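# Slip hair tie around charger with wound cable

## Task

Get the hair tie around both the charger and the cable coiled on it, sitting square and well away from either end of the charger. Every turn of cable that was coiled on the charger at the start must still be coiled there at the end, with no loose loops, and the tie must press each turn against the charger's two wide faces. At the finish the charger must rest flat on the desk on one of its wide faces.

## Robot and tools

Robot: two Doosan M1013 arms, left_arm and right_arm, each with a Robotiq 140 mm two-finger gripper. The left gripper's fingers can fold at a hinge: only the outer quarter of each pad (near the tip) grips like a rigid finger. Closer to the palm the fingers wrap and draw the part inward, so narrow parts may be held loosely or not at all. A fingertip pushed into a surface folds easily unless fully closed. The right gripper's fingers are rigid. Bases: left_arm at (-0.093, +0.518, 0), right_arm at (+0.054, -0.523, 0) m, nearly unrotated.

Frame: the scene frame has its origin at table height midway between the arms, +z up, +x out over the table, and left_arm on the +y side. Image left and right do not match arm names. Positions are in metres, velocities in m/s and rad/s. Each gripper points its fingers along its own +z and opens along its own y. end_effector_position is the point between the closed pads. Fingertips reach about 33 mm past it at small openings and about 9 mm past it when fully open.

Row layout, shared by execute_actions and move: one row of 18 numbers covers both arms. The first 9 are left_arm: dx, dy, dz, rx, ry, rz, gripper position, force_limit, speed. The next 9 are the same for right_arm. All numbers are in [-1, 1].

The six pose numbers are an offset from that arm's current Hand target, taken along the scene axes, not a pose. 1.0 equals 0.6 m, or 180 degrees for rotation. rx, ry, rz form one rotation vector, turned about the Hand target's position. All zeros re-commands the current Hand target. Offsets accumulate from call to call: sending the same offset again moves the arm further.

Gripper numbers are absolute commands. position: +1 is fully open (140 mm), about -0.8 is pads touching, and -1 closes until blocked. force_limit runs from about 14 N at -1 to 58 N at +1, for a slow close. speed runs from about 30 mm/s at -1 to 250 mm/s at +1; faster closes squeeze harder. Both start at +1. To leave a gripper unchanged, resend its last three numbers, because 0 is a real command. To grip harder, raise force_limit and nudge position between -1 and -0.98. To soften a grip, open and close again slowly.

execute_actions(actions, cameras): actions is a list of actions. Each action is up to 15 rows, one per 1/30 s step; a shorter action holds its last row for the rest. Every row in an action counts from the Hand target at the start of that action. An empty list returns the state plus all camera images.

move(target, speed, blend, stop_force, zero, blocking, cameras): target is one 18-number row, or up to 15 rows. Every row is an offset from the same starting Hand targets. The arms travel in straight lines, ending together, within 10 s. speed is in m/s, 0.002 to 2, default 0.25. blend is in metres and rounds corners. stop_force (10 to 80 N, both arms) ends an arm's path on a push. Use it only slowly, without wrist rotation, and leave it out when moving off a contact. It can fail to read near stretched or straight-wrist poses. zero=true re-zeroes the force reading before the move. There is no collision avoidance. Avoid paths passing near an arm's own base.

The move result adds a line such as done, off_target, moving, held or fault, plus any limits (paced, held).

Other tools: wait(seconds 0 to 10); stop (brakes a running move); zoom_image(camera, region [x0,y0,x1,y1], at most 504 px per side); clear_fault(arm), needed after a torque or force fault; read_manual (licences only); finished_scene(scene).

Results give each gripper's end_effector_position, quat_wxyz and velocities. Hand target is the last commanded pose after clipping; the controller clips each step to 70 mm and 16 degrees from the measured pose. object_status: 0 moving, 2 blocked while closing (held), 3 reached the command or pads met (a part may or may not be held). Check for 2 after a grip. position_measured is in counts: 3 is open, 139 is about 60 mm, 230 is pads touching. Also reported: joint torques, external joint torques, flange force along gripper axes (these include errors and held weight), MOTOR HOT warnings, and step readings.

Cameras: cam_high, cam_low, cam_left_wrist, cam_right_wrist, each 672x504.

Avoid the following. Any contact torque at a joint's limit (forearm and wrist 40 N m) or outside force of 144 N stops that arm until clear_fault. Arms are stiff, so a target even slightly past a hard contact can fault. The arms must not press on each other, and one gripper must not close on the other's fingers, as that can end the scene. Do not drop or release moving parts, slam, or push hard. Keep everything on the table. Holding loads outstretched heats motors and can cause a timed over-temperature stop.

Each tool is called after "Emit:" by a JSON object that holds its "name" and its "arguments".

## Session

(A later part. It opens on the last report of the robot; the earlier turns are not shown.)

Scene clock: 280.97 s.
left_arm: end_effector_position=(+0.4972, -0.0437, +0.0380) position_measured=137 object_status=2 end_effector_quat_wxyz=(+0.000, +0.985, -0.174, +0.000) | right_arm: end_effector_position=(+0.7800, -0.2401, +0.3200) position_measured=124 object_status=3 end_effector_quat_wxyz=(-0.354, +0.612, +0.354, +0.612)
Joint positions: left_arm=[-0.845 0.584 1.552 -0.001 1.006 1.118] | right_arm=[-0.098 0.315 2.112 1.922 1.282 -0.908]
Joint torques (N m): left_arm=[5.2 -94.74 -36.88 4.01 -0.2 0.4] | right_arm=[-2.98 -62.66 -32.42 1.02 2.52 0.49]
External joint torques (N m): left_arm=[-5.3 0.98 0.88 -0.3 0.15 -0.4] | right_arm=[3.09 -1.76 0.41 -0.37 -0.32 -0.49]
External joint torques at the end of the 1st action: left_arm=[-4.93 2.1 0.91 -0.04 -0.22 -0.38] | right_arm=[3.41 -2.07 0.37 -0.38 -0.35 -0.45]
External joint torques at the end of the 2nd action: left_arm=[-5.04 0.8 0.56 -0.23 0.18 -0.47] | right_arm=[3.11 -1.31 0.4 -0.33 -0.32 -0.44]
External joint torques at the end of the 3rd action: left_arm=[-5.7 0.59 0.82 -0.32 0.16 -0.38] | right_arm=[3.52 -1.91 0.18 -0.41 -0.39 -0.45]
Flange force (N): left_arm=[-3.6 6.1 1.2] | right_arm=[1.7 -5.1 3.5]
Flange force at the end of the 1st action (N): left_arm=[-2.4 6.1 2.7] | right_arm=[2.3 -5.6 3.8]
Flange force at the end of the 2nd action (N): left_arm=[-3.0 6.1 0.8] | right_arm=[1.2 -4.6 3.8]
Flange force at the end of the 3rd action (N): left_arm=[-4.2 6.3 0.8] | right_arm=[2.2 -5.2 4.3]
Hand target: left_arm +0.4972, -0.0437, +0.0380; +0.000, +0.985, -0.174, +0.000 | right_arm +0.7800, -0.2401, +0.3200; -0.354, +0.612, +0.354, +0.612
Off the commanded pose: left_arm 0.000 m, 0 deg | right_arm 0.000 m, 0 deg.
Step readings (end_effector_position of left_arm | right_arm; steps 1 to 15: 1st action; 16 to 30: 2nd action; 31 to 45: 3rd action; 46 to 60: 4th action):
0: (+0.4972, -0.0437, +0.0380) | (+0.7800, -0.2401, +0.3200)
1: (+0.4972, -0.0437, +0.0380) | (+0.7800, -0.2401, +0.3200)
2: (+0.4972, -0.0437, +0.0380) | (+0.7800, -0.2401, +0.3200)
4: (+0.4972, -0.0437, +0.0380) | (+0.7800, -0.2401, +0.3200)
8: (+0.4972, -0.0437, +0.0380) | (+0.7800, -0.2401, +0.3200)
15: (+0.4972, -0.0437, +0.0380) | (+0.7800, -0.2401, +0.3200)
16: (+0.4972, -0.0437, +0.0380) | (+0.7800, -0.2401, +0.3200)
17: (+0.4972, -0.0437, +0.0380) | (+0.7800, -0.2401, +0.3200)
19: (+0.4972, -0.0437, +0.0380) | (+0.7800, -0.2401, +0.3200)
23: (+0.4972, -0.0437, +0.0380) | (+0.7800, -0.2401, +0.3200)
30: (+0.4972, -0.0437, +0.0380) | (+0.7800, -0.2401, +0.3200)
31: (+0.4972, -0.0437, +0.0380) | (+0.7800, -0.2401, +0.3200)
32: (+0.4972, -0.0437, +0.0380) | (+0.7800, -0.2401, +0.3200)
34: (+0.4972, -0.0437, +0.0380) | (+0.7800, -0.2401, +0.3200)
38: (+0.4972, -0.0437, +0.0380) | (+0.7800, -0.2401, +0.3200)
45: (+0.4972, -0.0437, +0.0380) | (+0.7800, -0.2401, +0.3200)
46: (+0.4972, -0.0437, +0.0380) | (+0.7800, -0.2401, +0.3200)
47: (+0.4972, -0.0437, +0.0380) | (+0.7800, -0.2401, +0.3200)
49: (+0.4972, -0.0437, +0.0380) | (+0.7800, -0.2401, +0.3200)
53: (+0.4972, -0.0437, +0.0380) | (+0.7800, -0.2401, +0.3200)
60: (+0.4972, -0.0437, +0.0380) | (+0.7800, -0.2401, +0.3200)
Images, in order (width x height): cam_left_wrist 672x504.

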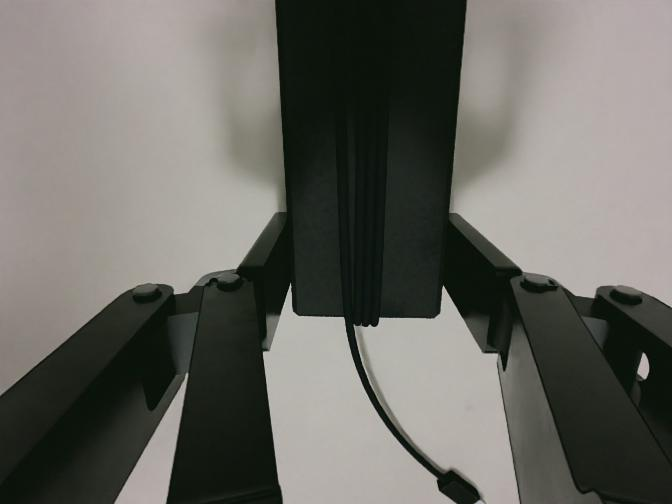

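Emit:
{"name": "move", "arguments": {"target": [[0,0,0.1367,0,0,0,-1,-0.05,-1,0,0,0,0,0,0,0.04,0.8,-1],[0.203,0.2612,0.4458,0,0,-0.5556,-1,-0.05,-1,0,0,0,0,0,0,0.04,0.8,-1],[0.203,0.2612,0.4458,0,0,-0.5556,-1,-0.05,-1,-0.42,0.3257,-0.065,0,0,0,0.04,0.8,-1]], "speed": [0.1,0.22,0.25], "blend": [0.02,0.01,0], "cameras": ["cam_low","cam_left_wrist","cam_right_wrist"]}}

Emit:
{"name": "zoom_image", "arguments": {"camera": "cam_right_wrist", "region": [200, 100, 540, 350]}}

Emit:
{"name": "zoom_image", "arguments": {"camera": "cam_left_wrist", "region": [180, 0, 540, 400]}}

Scene clock: 306.50 s.
left_arm: end_effector_position=(+0.6190, +0.1130, +0.3054) position_measured=137 object_status=2 end_effector_quat_wxyz=(+0.000, -0.500, +0.866, +0.000) | right_arm: end_effector_position=(+0.5280, -0.0447, +0.2811) position_measured=124 object_status=3 end_effector_quat_wxyz=(-0.354, +0.612, +0.354, +0.612)
Joint positions: left_arm=[-0.602 0.44 1.266 0.001 1.436 3.106] | right_arm=[0.431 0.135 2.489 2.485 1.149 -1.265]
Joint torques (N m): left_arm=[4.57 -90.58 -44.94 4.25 0.15 0.36] | right_arm=[-3.09 -39.23 -25.44 -0.59 3.01 0.42]
External joint torques (N m): left_arm=[-4.23 4.24 2.91 0.04 -0.16 -0.36] | right_arm=[3.01 -0.41 -0.11 -0.34 -0.35 -0.42]
Flange force (N): left_arm=[5.6 0.4 5.5] | right_arm=[1.3 -6.9 4.3]
Hand target: left_arm +0.6190, +0.1130, +0.3054; +0.000, -0.500, +0.866, +0.000 | right_arm +0.5280, -0.0446, +0.2810; -0.354, +0.612, +0.354, +0.612
Off the commanded pose: left_arm 0.000 m, 0 deg | right_arm 0.000 m, 0 deg.
move: done
Images, in order (width x height): cam_low 672x504, cam_left_wrist 672x504, cam_right_wrist 672x504.

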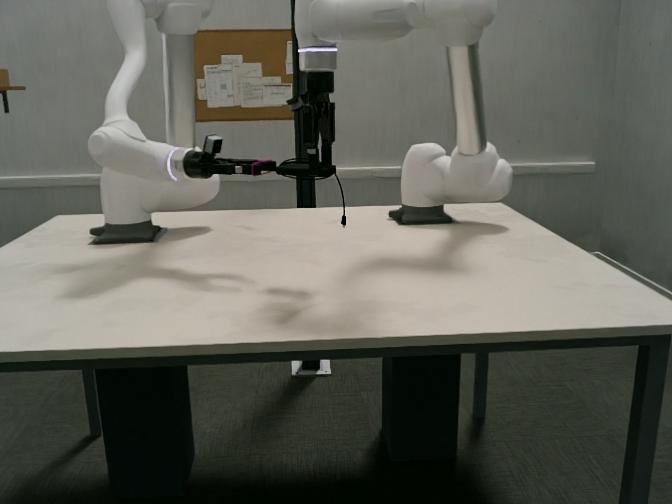

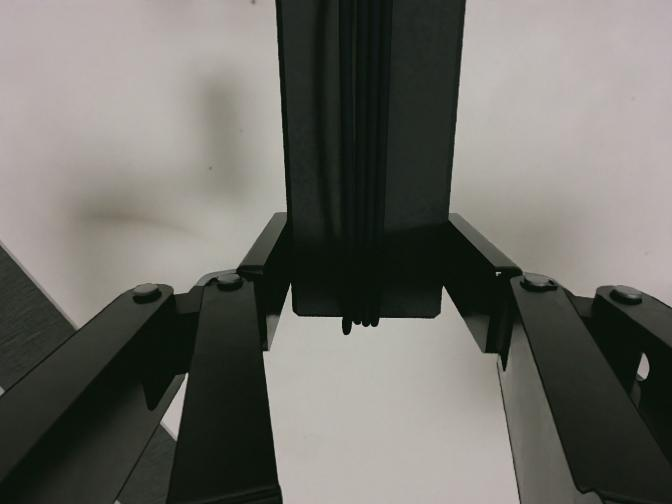

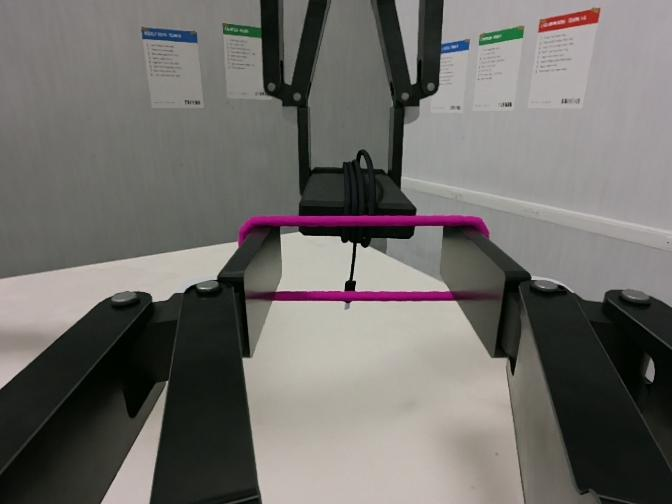

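Scaled by 1.482 from the camera's 672x504 image, which has a finer 960x720 frame.

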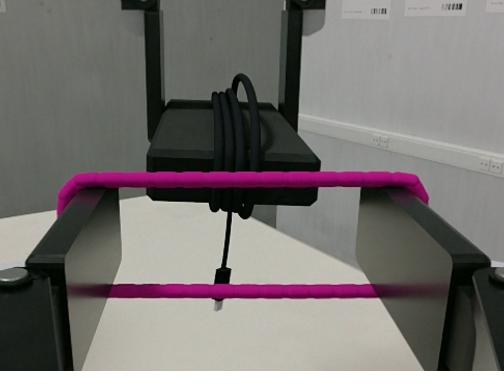

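Scaled by 1.260 from the camera's 672x504 image, which has a finer 960x720 frame.

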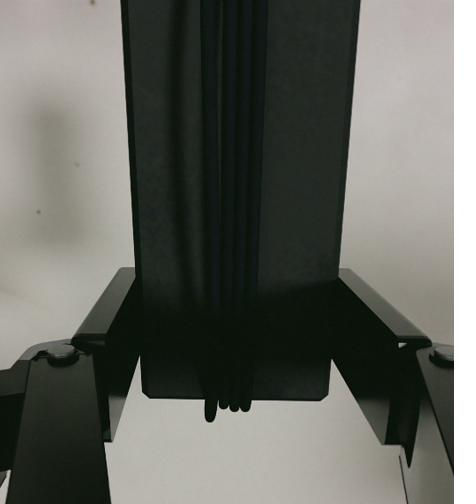

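Emit:
{"name": "zoom_image", "arguments": {"camera": "cam_right_wrist", "region": [280, 130, 440, 270]}}

Emit:
{"name": "zoom_image", "arguments": {"camera": "cam_low", "region": [250, 130, 370, 240]}}

Scaled by 3.150 from the camera's 672x504 image, which has a finer 960x720 frame.

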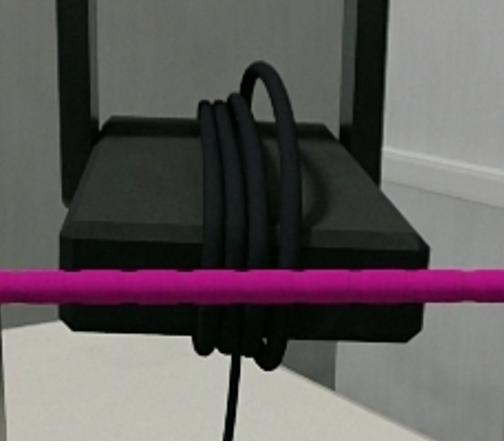

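Scaled by 4.200 from the camera's 672x504 image, which has a finer 960x720 frame.

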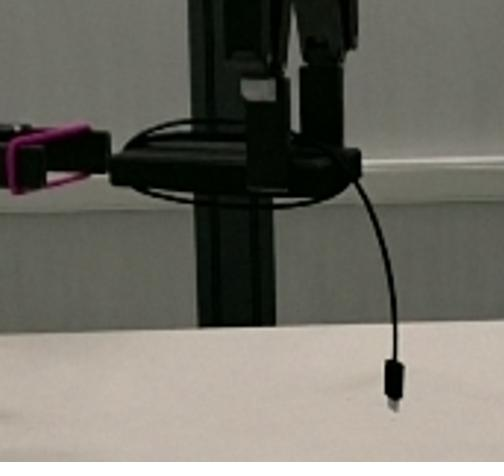

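Emit:
{"name": "move", "arguments": {"target": [0,0,0,0,0,0,-1,-0.05,-1,0.0625,0.10825,0,0,0,0,0.04,0.8,-1], "speed": 0.05, "cameras": ["cam_low","cam_left_wrist","cam_right_wrist"]}}

Emit:
{"name": "zoom_image", "arguments": {"camera": "cam_right_wrist", "region": [220, 80, 500, 320]}}

Emit:
{"name": "zoom_image", "arguments": {"camera": "cam_low", "region": [250, 130, 370, 240]}}

Emit:
{"name": "zoom_image", "arguments": {"camera": "cam_left_wrist", "region": [180, 0, 540, 350]}}

Scene clock: 336.57 s.
left_arm: end_effector_position=(+0.6190, +0.1130, +0.3054) position_measured=137 object_status=2 end_effector_quat_wxyz=(+0.000, -0.500, +0.866, +0.000) | right_arm: end_effector_position=(+0.5655, +0.0203, +0.2810) position_measured=124 object_status=3 end_effector_quat_wxyz=(-0.354, +0.612, +0.354, +0.612)
Joint positions: left_arm=[-0.602 0.44 1.266 0.001 1.436 3.106] | right_arm=[0.53 0.221 2.371 2.58 1.093 -1.289]
Joint torques (N m): left_arm=[4.08 -91.52 -45.19 3.91 0.09 0.3] | right_arm=[-3.02 -47.52 -26.6 -0.87 2.82 0.46]
External joint torques (N m): left_arm=[-4.14 4.85 3.05 0.37 -0.1 -0.3] | right_arm=[2.95 -1.8 0.05 -0.35 -0.15 -0.46]
Flange force (N): left_arm=[5.4 -0.3 5.8] | right_arm=[3.4 -6.8 1.0]
Hand target: left_arm +0.6190, +0.1130, +0.3054; +0.000, -0.500, +0.866, +0.000 | right_arm +0.5655, +0.0203, +0.2810; -0.354, +0.612, +0.354, +0.612
Off the commanded pose: left_arm 0.000 m, 0 deg | right_arm 0.000 m, 0 deg.
move: done
Images, in order (width x height): cam_low 672x504, cam_left_wrist 672x504, cam_right_wrist 672x504.

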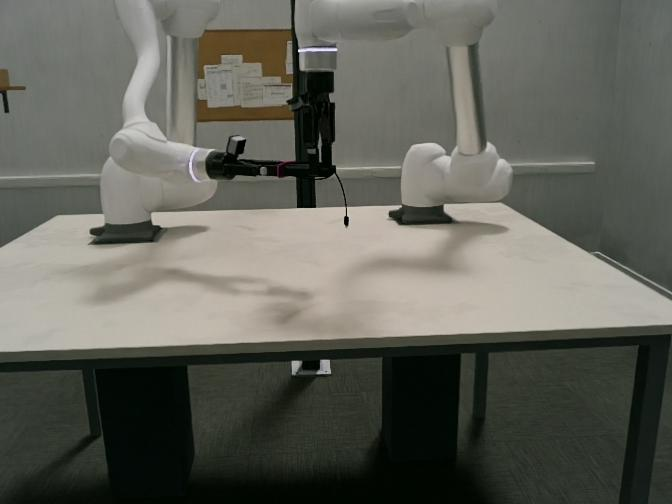

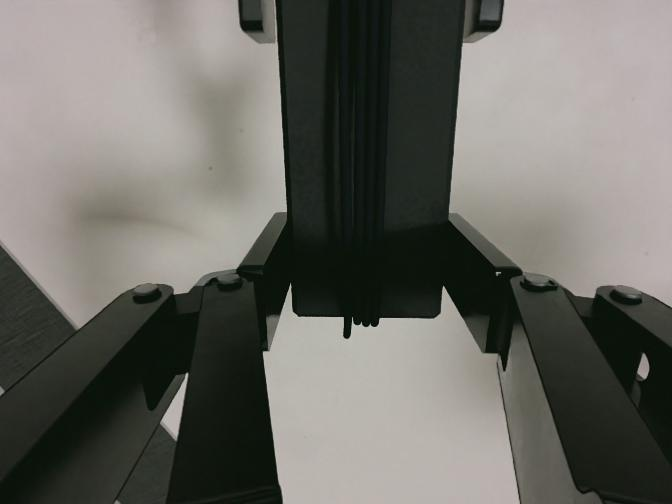

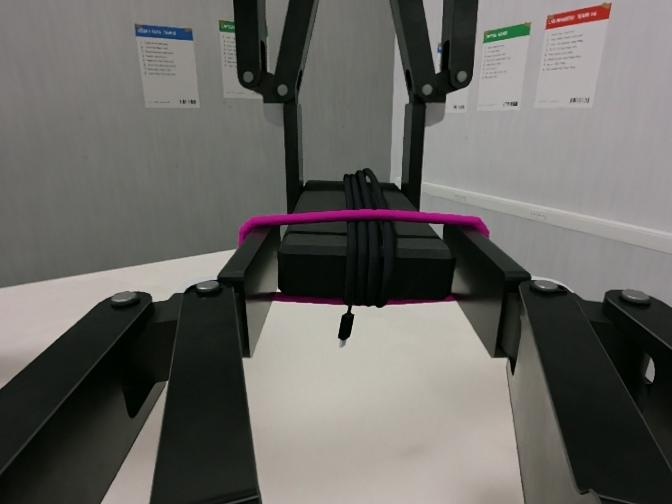

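Scaled by 1.800 from the camera's 672x504 image, which has a finer 960x720 frame.

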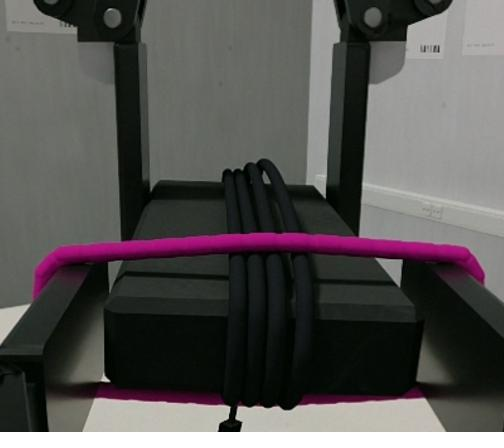

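Scaled by 4.200 from the camera's 672x504 image, which has a finer 960x720 frame.

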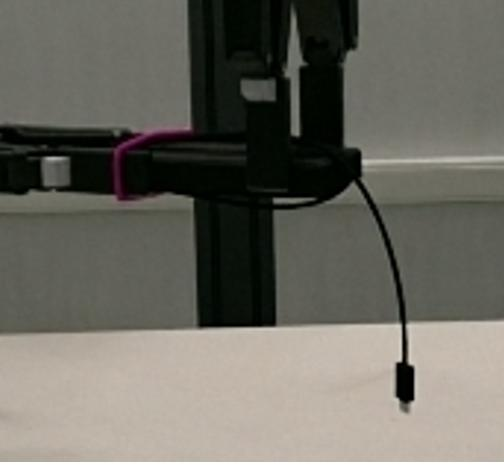

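Scaled by 1.400 from the camera's 672x504 image, which has a finer 960x720 frame.

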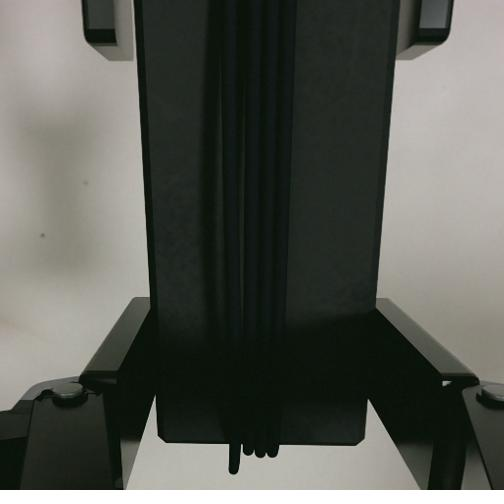

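Emit:
{"name": "move", "arguments": {"target": [0,0,0,0,0,0,-1,-0.05,-1,0.0429,0.0743,0,0,0,0,0.04,0.8,-1], "speed": 0.06, "cameras": ["cam_low","cam_left_wrist","cam_right_wrist"]}}

Emit:
{"name": "zoom_image", "arguments": {"camera": "cam_right_wrist", "region": [220, 80, 500, 400]}}

Emit:
{"name": "zoom_image", "arguments": {"camera": "cam_left_wrist", "region": [180, 0, 540, 350]}}

Scene clock: 342.40 s.
left_arm: end_effector_position=(+0.6190, +0.1130, +0.3054) position_measured=137 object_status=2 end_effector_quat_wxyz=(+0.000, -0.500, +0.866, +0.000) | right_arm: end_effector_position=(+0.5912, +0.0649, +0.2810) position_measured=124 object_status=3 end_effector_quat_wxyz=(-0.354, +0.612, +0.354, +0.612)
Joint positions: left_arm=[-0.602 0.44 1.266 0.001 1.436 3.106] | right_arm=[0.581 0.277 2.286 2.628 1.054 -1.299]
Joint torques (N m): left_arm=[4.23 -91.6 -45.33 4.08 0.14 0.37] | right_arm=[-2.85 -54.45 -27.55 -1.05 2.94 0.4]
External joint torques (N m): left_arm=[-3.96 4.84 3.24 0.2 -0.14 -0.38] | right_arm=[2.93 -1.45 0.16 -0.38 -0.26 -0.4]
Flange force (N): left_arm=[5.3 0.2 6.1] | right_arm=[2.8 -6.0 0.7]
Hand target: left_arm +0.6190, +0.1130, +0.3054; +0.000, -0.500, +0.866, +0.000 | right_arm +0.5912, +0.0649, +0.2810; -0.354, +0.612, +0.354, +0.612
Off the commanded pose: left_arm 0.000 m, 0 deg | right_arm 0.000 m, 0 deg.
move: done
Images, in order (width x height): cam_low 672x504, cam_left_wrist 672x504, cam_right_wrist 672x504.

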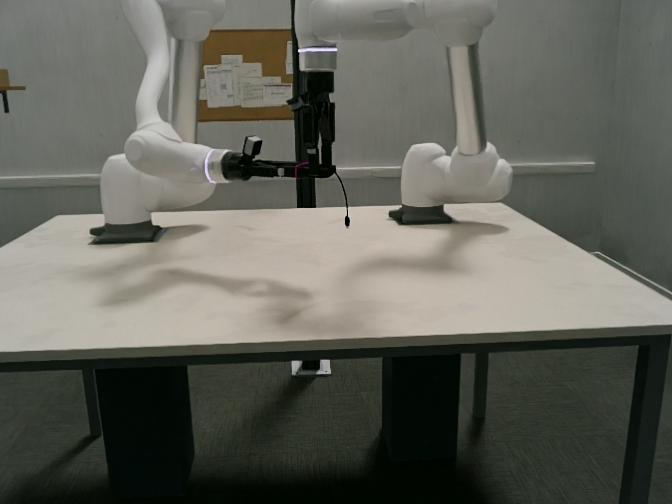

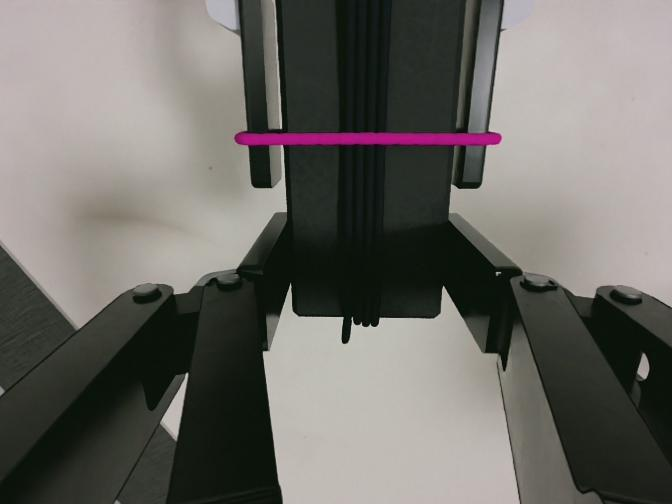

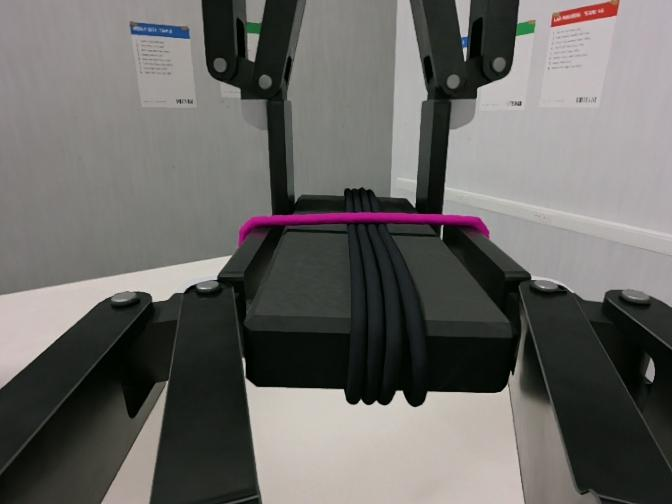

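Scaled by 1.575 from the camera's 672x504 image, which has a finer 960x720 frame.

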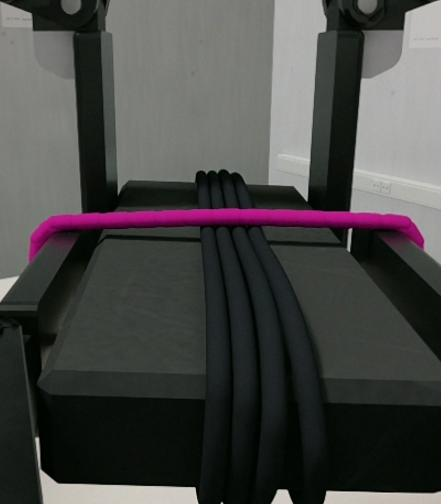

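Scaled by 1.400 from the camera's 672x504 image, which has a finer 960x720 frame.

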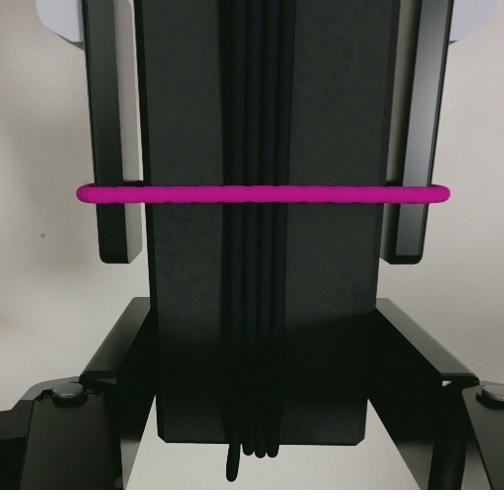

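Emit:
{"name": "move", "arguments": {"target": [[0,0,0,0,0,0,-1,-0.05,-1,0,0,0,0,0,0,0.175,0.8,-1],[0,0,0,0,0,0,-1,-0.05,-1,0,0,0,-0.125,-0.2165,0,0.175,0.8,-1]], "speed": 0.15, "cameras": ["cam_left_wrist","cam_right_wrist"]}}

Emit:
{"name": "zoom_image", "arguments": {"camera": "cam_right_wrist", "region": [140, 80, 560, 480]}}

Emit:
{"name": "zoom_image", "arguments": {"camera": "cam_left_wrist", "region": [180, 0, 540, 350]}}

Scene clock: 405.60 s.
left_arm: end_effector_position=(+0.6190, +0.1130, +0.3054) position_measured=137 object_status=2 end_effector_quat_wxyz=(+0.000, -0.500, +0.866, +0.000) | right_arm: end_effector_position=(+0.5913, +0.0649, +0.2811) position_measured=107 object_status=3 end_effector_quat_wxyz=(-0.093, +0.430, +0.561, +0.701)
Joint positions: left_arm=[-0.602 0.44 1.266 0.001 1.436 3.106] | right_arm=[0.581 0.277 2.285 2.627 1.052 -2.084]
Joint torques (N m): left_arm=[4.93 -92.02 -44.77 4.19 0.63 0.34] | right_arm=[-3.65 -53.86 -27.25 -1.02 2.68 0.24]
External joint torques (N m): left_arm=[-5.12 5.47 2.86 0.05 -0.63 -0.34] | right_arm=[3.61 -2.17 -0.27 -0.38 0 -0.21]
Flange force (N): left_arm=[6.7 -1.3 6.5] | right_arm=[7.8 -2.1 1.0]
Hand target: left_arm +0.6190, +0.1130, +0.3054; +0.000, -0.500, +0.866, +0.000 | right_arm +0.5912, +0.0649, +0.2810; -0.093, +0.430, +0.561, +0.701
Off the commanded pose: left_arm 0.000 m, 0 deg | right_arm 0.000 m, 0 deg.
move: done
Images, in order (width x height): cam_left_wrist 672x504, cam_right_wrist 672x504.

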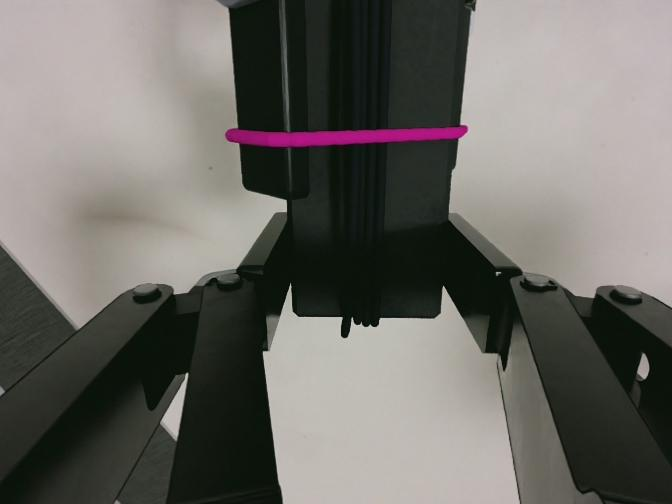

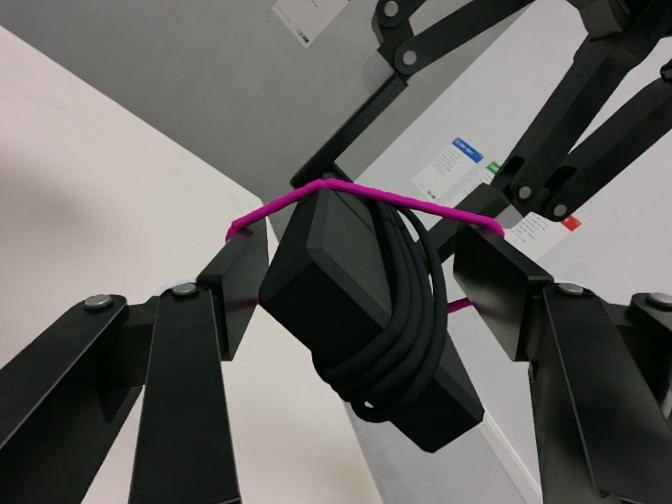

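Scaled by 1.200 from the camera's 672x504 image, which has a finer 960x720 frame.

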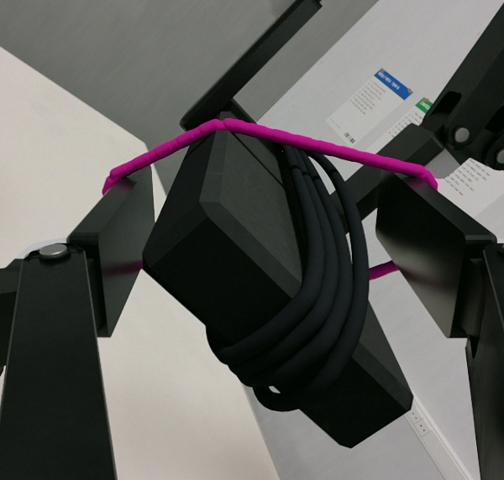

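Scaled by 1.400 from the camera's 672x504 image, which has a finer 960x720 frame.

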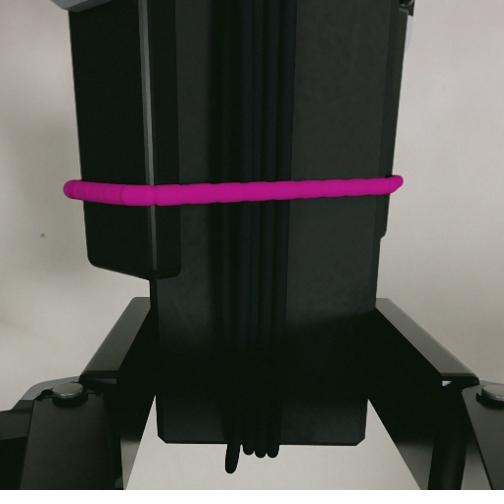

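Emit:
{"name": "move", "arguments": {"target": [0,0,0,0,0,0,-1,-0.05,-1,0,0,0,-0.125,-0.2165,0,0.175,0.8,-1], "speed": 0.15, "cameras": ["cam_low","cam_left_wrist","cam_right_wrist"]}}

Emit:
{"name": "zoom_image", "arguments": {"camera": "cam_right_wrist", "region": [140, 80, 560, 480]}}

Emit:
{"name": "zoom_image", "arguments": {"camera": "cam_left_wrist", "region": [180, 0, 540, 350]}}

Emit:
{"name": "zoom_image", "arguments": {"camera": "cam_low", "region": [240, 120, 370, 240]}}

Scene clock: 413.47 s.
left_arm: end_effector_position=(+0.6190, +0.1130, +0.3054) position_measured=137 object_status=2 end_effector_quat_wxyz=(+0.000, -0.500, +0.866, +0.000) | right_arm: end_effector_position=(+0.5913, +0.0649, +0.2811) position_measured=107 object_status=3 end_effector_quat_wxyz=(+0.183, +0.183, +0.684, +0.683)
Joint positions: left_arm=[-0.602 0.44 1.266 0.001 1.436 3.106] | right_arm=[0.581 0.276 2.285 2.628 1.051 -2.869]
Joint torques (N m): left_arm=[4.33 -91.11 -44.67 4.09 0.59 0.34] | right_arm=[-3.61 -53.89 -27.74 -0.84 2.82 0.34]
External joint torques (N m): left_arm=[-4.39 3.56 2.34 0.21 -0.59 -0.34] | right_arm=[3.48 -2.09 0.19 -0.55 -0.15 -0.3]
Flange force (N): left_arm=[5.8 0.5 5.2] | right_arm=[6.8 3.9 0.2]
Hand target: left_arm +0.6190, +0.1130, +0.3054; +0.000, -0.500, +0.866, +0.000 | right_arm +0.5912, +0.0649, +0.2810; +0.183, +0.183, +0.684, +0.683
Off the commanded pose: left_arm 0.000 m, 0 deg | right_arm 0.000 m, 0 deg.
move: done
Images, in order (width x height): cam_low 672x504, cam_left_wrist 672x504, cam_right_wrist 672x504.

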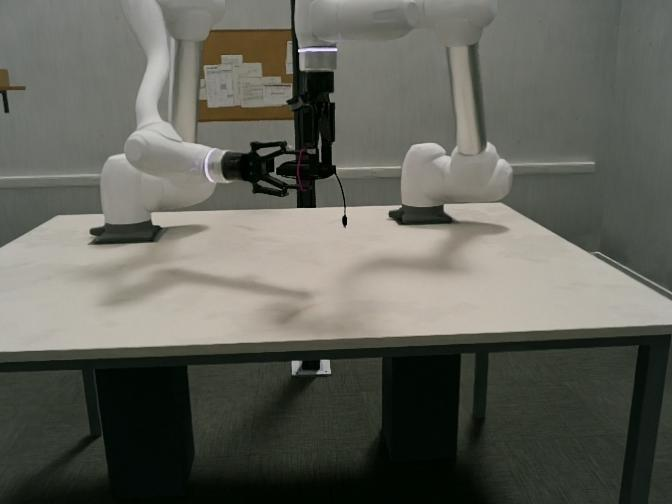

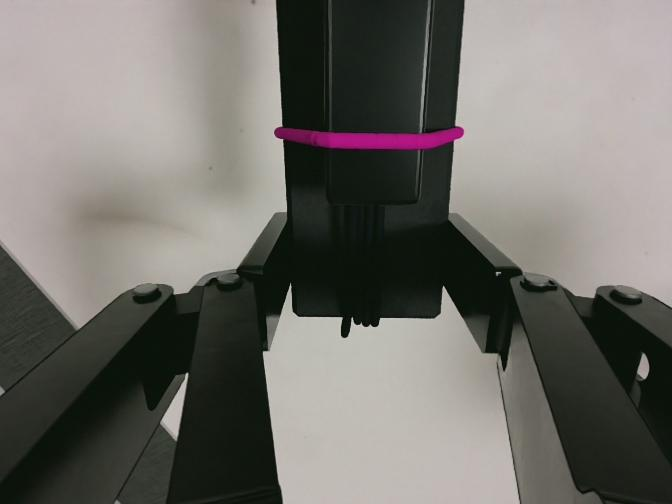

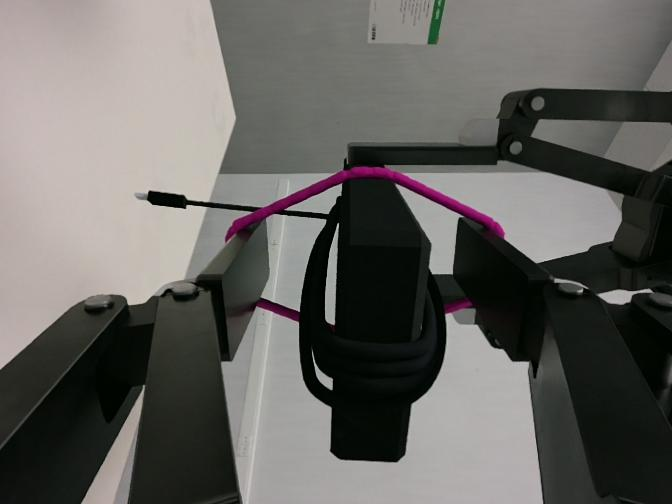

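Scaled by 1.200 from the camera's 672x504 image, which has a finer 960x720 frame.

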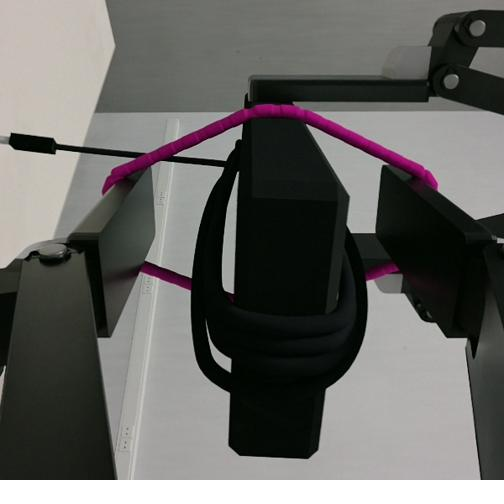

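Scaled by 1.400 from the camera's 672x504 image, which has a finer 960x720 frame.

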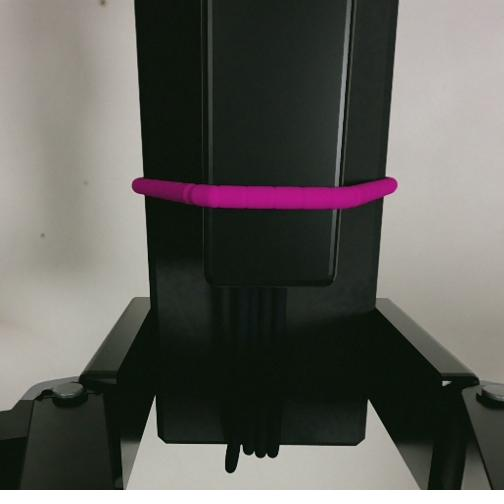

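Scaled by 3.877 from the camera's 672x504 image, which has a finer 960x720 frame.

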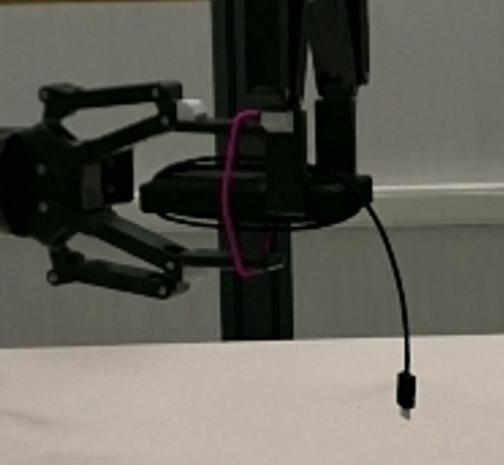

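Emit:
{"name": "execute_actions", "arguments": {"actions": [[[0,0,0,0,0,0,-1,-0.05,-1,0,0,0,0,0,0,-1,-1,-1]],[[0,0,0,0,0,0,-1,-0.05,-1,0,0,0,0,0,0,-1,-1,-1]],[[0,0,0,0,0,0,-1,-0.05,-1,0,0,0,0,0,0,-1,-1,-1]],[[0,0,0,0,0,0,-1,-0.05,-1,0,0,0,0,0,0,-1,-1,-1]],[[0,0,0,0,0,0,-1,-0.05,-1,0,0,0,0,0,0,-1,-1,-1]]], "cameras": ["cam_low","cam_left_wrist","cam_right_wrist"]}}

Emit:
{"name": "zoom_image", "arguments": {"camera": "cam_right_wrist", "region": [140, 80, 560, 480]}}

Emit:
{"name": "zoom_image", "arguments": {"camera": "cam_left_wrist", "region": [180, 0, 540, 350]}}

Emit:
{"name": "zoom_image", "arguments": {"camera": "cam_low", "region": [240, 120, 370, 240]}}

Scene clock: 422.33 s.
left_arm: end_effector_position=(+0.6190, +0.1130, +0.3054) position_measured=137 object_status=2 end_effector_quat_wxyz=(+0.000, -0.500, +0.866, +0.000) | right_arm: end_effector_position=(+0.5912, +0.0649, +0.2810) position_measured=190 object_status=2 end_effector_quat_wxyz=(+0.183, +0.183, +0.684, +0.683)
Joint positions: left_arm=[-0.602 0.44 1.266 0.001 1.436 3.106] | right_arm=[0.581 0.276 2.285 2.628 1.051 -2.869]
Joint torques (N m): left_arm=[2.57 -97.78 -49.45 3.2 0.47 0.38] | right_arm=[-3.21 -47.05 -23.64 -1.65 -0.11 0.35]
External joint torques (N m): left_arm=[-2.5 10.79 7.16 1.1 -0.49 -0.38] | right_arm=[3.19 -8.72 -3.84 0.26 2.8 -0.3]
External joint torques at the end of the 1st action: left_arm=[-3.54 5.02 2.62 0.57 -0.6 -0.36] | right_arm=[3.59 -2.29 0.71 -0.57 -0.16 -0.35]
External joint torques at the end of the 2nd action: left_arm=[-2.8 4.18 2.8 0.82 -0.38 -0.37] | right_arm=[3.4 -2.22 0.79 -0.57 -0.17 -0.46]
External joint torques at the end of the 3rd action: left_arm=[-2.8 4.72 2.77 0.8 -0.44 -0.27] | right_arm=[3.46 -2.11 0.94 -0.53 -0.14 -0.46]
External joint torques at the end of the 4th action: left_arm=[-1.71 10.19 7.17 1.12 -0.45 -0.37] | right_arm=[2.51 -8.35 -3.86 0.23 2.75 -0.38]
Flange force (N): left_arm=[3.5 0.1 13.8] | right_arm=[7.3 11.4 -2.1]
Flange force at the end of the 1st action (N): left_arm=[4.8 -1.3 6.0] | right_arm=[7.5 4.0 -0.8]
Flange force at the end of the 2nd action (N): left_arm=[3.9 0.4 5.7] | right_arm=[7.3 3.7 -1.0]
Flange force at the end of the 3rd action (N): left_arm=[3.7 -0.6 5.9] | right_arm=[7.5 3.3 -1.1]
Flange force at the end of the 4th action (N): left_arm=[2.6 1.1 13.6] | right_arm=[5.9 10.7 -2.2]
Hand target: left_arm +0.6190, +0.1130, +0.3054; +0.000, -0.500, +0.866, +0.000 | right_arm +0.5912, +0.0649, +0.2810; +0.183, +0.183, +0.684, +0.683
Off the commanded pose: left_arm 0.000 m, 0 deg | right_arm 0.000 m, 0 deg.
Step readings (end_effector_position of left_arm | right_arm; steps 1 to 15: 1st action; 16 to 30: 2nd action; 31 to 45: 3rd action; 46 to 60: 4th action; 61 to 75: 5th action):
0: (+0.6190, +0.1130, +0.3054) | (+0.5912, +0.0649, +0.2810)
1: (+0.6190, +0.1130, +0.3054) | (+0.5912, +0.0649, +0.2810)
2: (+0.6190, +0.1130, +0.3054) | (+0.5912, +0.0649, +0.2810)
4: (+0.6190, +0.1130, +0.3054) | (+0.5912, +0.0649, +0.2810)
8: (+0.6190, +0.1130, +0.3054) | (+0.5912, +0.0649, +0.2810)
15: (+0.6190, +0.1130, +0.3054) | (+0.5912, +0.0649, +0.2810)
16: (+0.6190, +0.1130, +0.3054) | (+0.5912, +0.0649, +0.2810)
17: (+0.6190, +0.1130, +0.3054) | (+0.5912, +0.0649, +0.2810)
19: (+0.6190, +0.1130, +0.3054) | (+0.5912, +0.0649, +0.2810)
23: (+0.6190, +0.1130, +0.3054) | (+0.5912, +0.0649, +0.2810)
30: (+0.6190, +0.1130, +0.3054) | (+0.5912, +0.0649, +0.2810)
31: (+0.6190, +0.1130, +0.3054) | (+0.5912, +0.0649, +0.2810)
32: (+0.6190, +0.1130, +0.3054) | (+0.5912, +0.0649, +0.2810)
34: (+0.6190, +0.1130, +0.3054) | (+0.5912, +0.0649, +0.2810)
38: (+0.6190, +0.1130, +0.3054) | (+0.5912, +0.0649, +0.2810)
45: (+0.6190, +0.1130, +0.3054) | (+0.5912, +0.0649, +0.2810)
46: (+0.6190, +0.1130, +0.3054) | (+0.5912, +0.0649, +0.2810)
47: (+0.6190, +0.1130, +0.3054) | (+0.5912, +0.0649, +0.2810)
49: (+0.6190, +0.1130, +0.3054) | (+0.5912, +0.0649, +0.2810)
53: (+0.6190, +0.1130, +0.3054) | (+0.5912, +0.0649, +0.2811)
60: (+0.6190, +0.1130, +0.3054) | (+0.5912, +0.0649, +0.2811)
61: (+0.6190, +0.1130, +0.3054) | (+0.5912, +0.0649, +0.2811)
62: (+0.6190, +0.1130, +0.3054) | (+0.5912, +0.0649, +0.2811)
64: (+0.6190, +0.1130, +0.3054) | (+0.5912, +0.0649, +0.2811)
68: (+0.6190, +0.1130, +0.3054) | (+0.5912, +0.0649, +0.2811)
75: (+0.6190, +0.1130, +0.3054) | (+0.5912, +0.0649, +0.2810)
Images, in order (width x height): cam_low 672x504, cam_left_wrist 672x504, cam_right_wrist 672x504.

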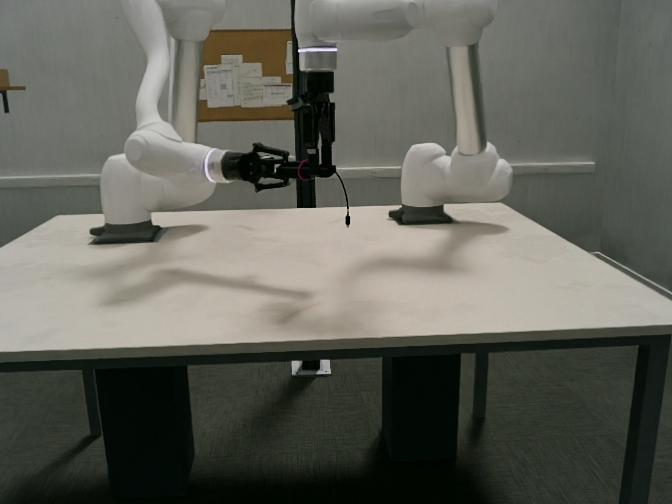

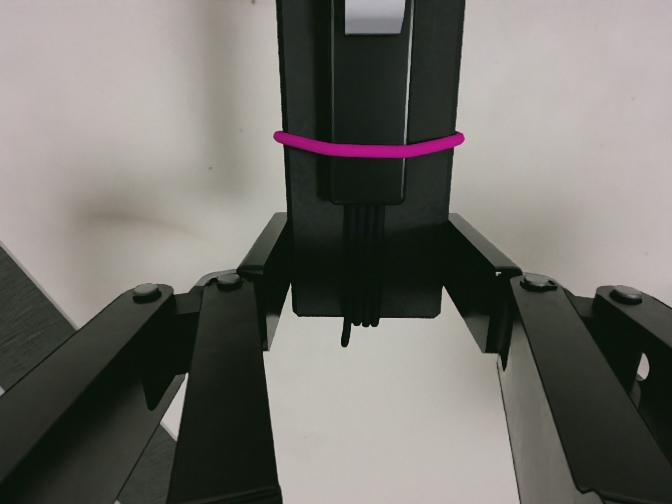

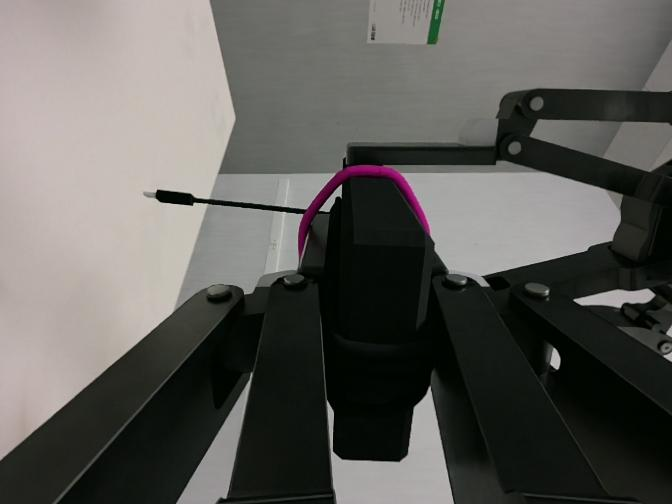

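Scaled by 1.200 from the camera's 672x504 image, which has a finer 960x720 frame.

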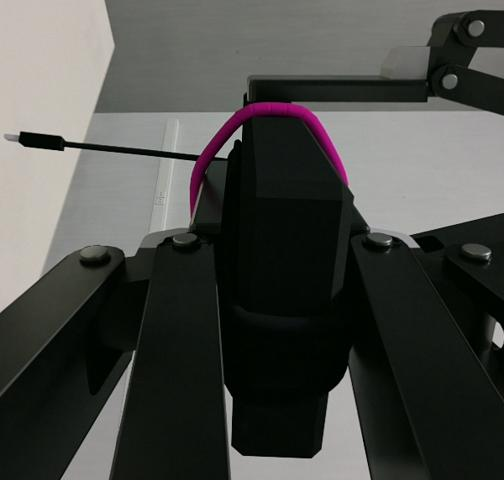

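Scaled by 1.400 from the camera's 672x504 image, which has a finer 960x720 frame.

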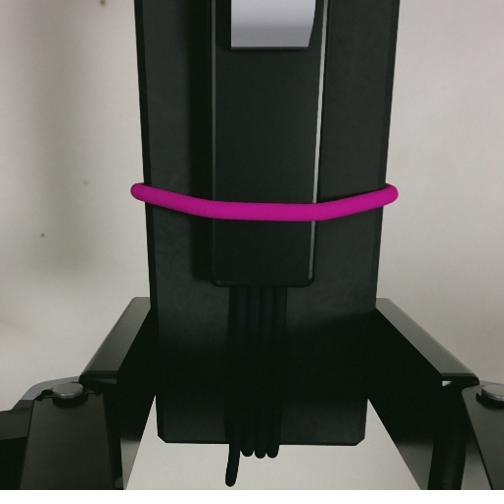

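Scaled by 3.877 from the camera's 672x504 image, which has a finer 960x720 frame.

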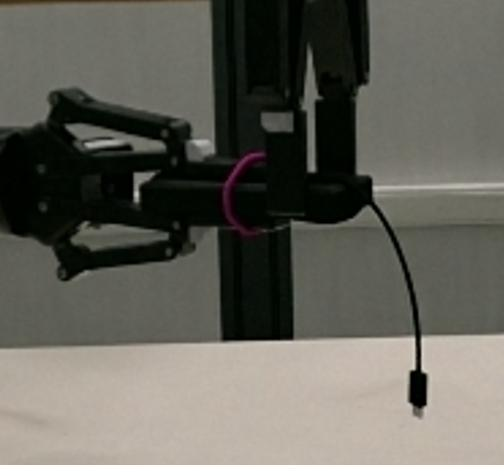

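Emit:
{"name": "move", "arguments": {"target": [[0,0,0,0,0,0,0.2,-0.5,-1,0,0,0,0,0,0,-1,-1,-1],[0,0,0.12,0,0,0,0.2,-0.5,-1,0,0,0,0,0,0,-1,-1,-1],[-0.0375,-0.065,0.12,0,0,0,0.2,-0.5,-1,0,0,0,0,0,0,-1,-1,-1],[-0.0375,-0.065,0.055,0,0,0,0.2,-0.5,-1,0,0,0,0,0,0,-1,-1,-1]], "speed": [0.1,0.12,0.12,0.1], "blend": [0,0.01,0.01,0], "cameras": ["cam_left_wrist","cam_right_wrist"]}}

Emit:
{"name": "zoom_image", "arguments": {"camera": "cam_left_wrist", "region": [180, 50, 540, 400]}}

Scene clock: 439.93 s.
left_arm: end_effector_position=(+0.5965, +0.0740, +0.3383) position_measured=104 object_status=3 end_effector_quat_wxyz=(+0.000, -0.500, +0.866, +0.000) | right_arm: end_effector_position=(+0.5912, +0.0649, +0.2810) position_measured=190 object_status=2 end_effector_quat_wxyz=(+0.183, +0.183, +0.684, +0.683)
Joint positions: left_arm=[-0.657 0.436 1.213 0.001 1.493 3.051] | right_arm=[0.581 0.276 2.285 2.628 1.051 -2.869]
Joint torques (N m): left_arm=[4.74 -88.71 -43.51 4.36 0.07 0.39] | right_arm=[-2.81 -56.78 -29.37 -0.78 3.93 0.53]
External joint torques (N m): left_arm=[-4.81 1.66 0.91 -0.03 -0.08 -0.39] | right_arm=[2.8 0.8 1.88 -0.61 -1.24 -0.48]
Flange force (N): left_arm=[6.3 0.1 1.8] | right_arm=[5.8 -0.1 0.7]
Hand target: left_arm +0.5965, +0.0740, +0.3384; +0.000, -0.500, +0.866, +0.000 | right_arm +0.5912, +0.0649, +0.2810; +0.183, +0.183, +0.684, +0.683
Off the commanded pose: left_arm 0.000 m, 0 deg | right_arm 0.000 m, 0 deg.
move: done
Images, in order (width x height): cam_left_wrist 672x504, cam_right_wrist 672x504.

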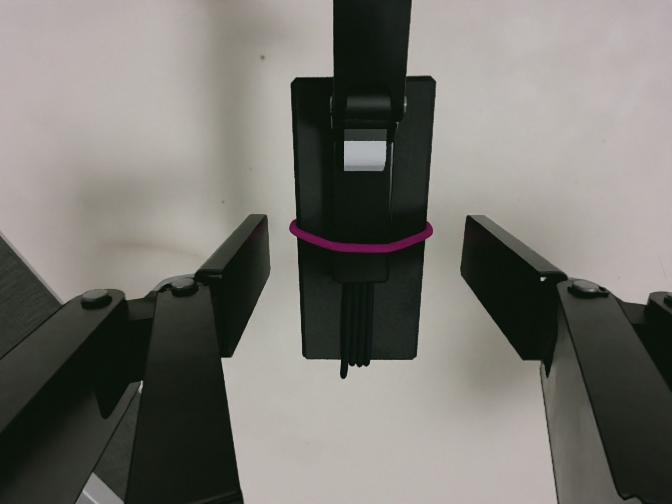

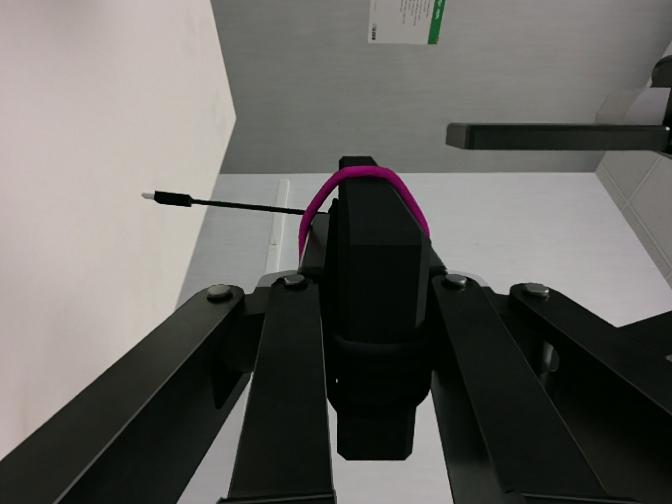

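Scaled by 1.400 from the camera's 672x504 image, which has a finer 960x720 frame.

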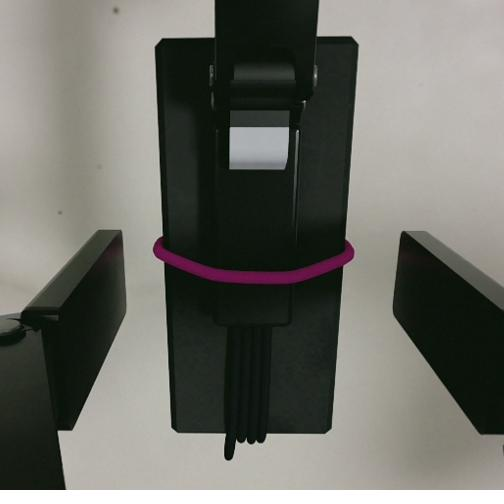

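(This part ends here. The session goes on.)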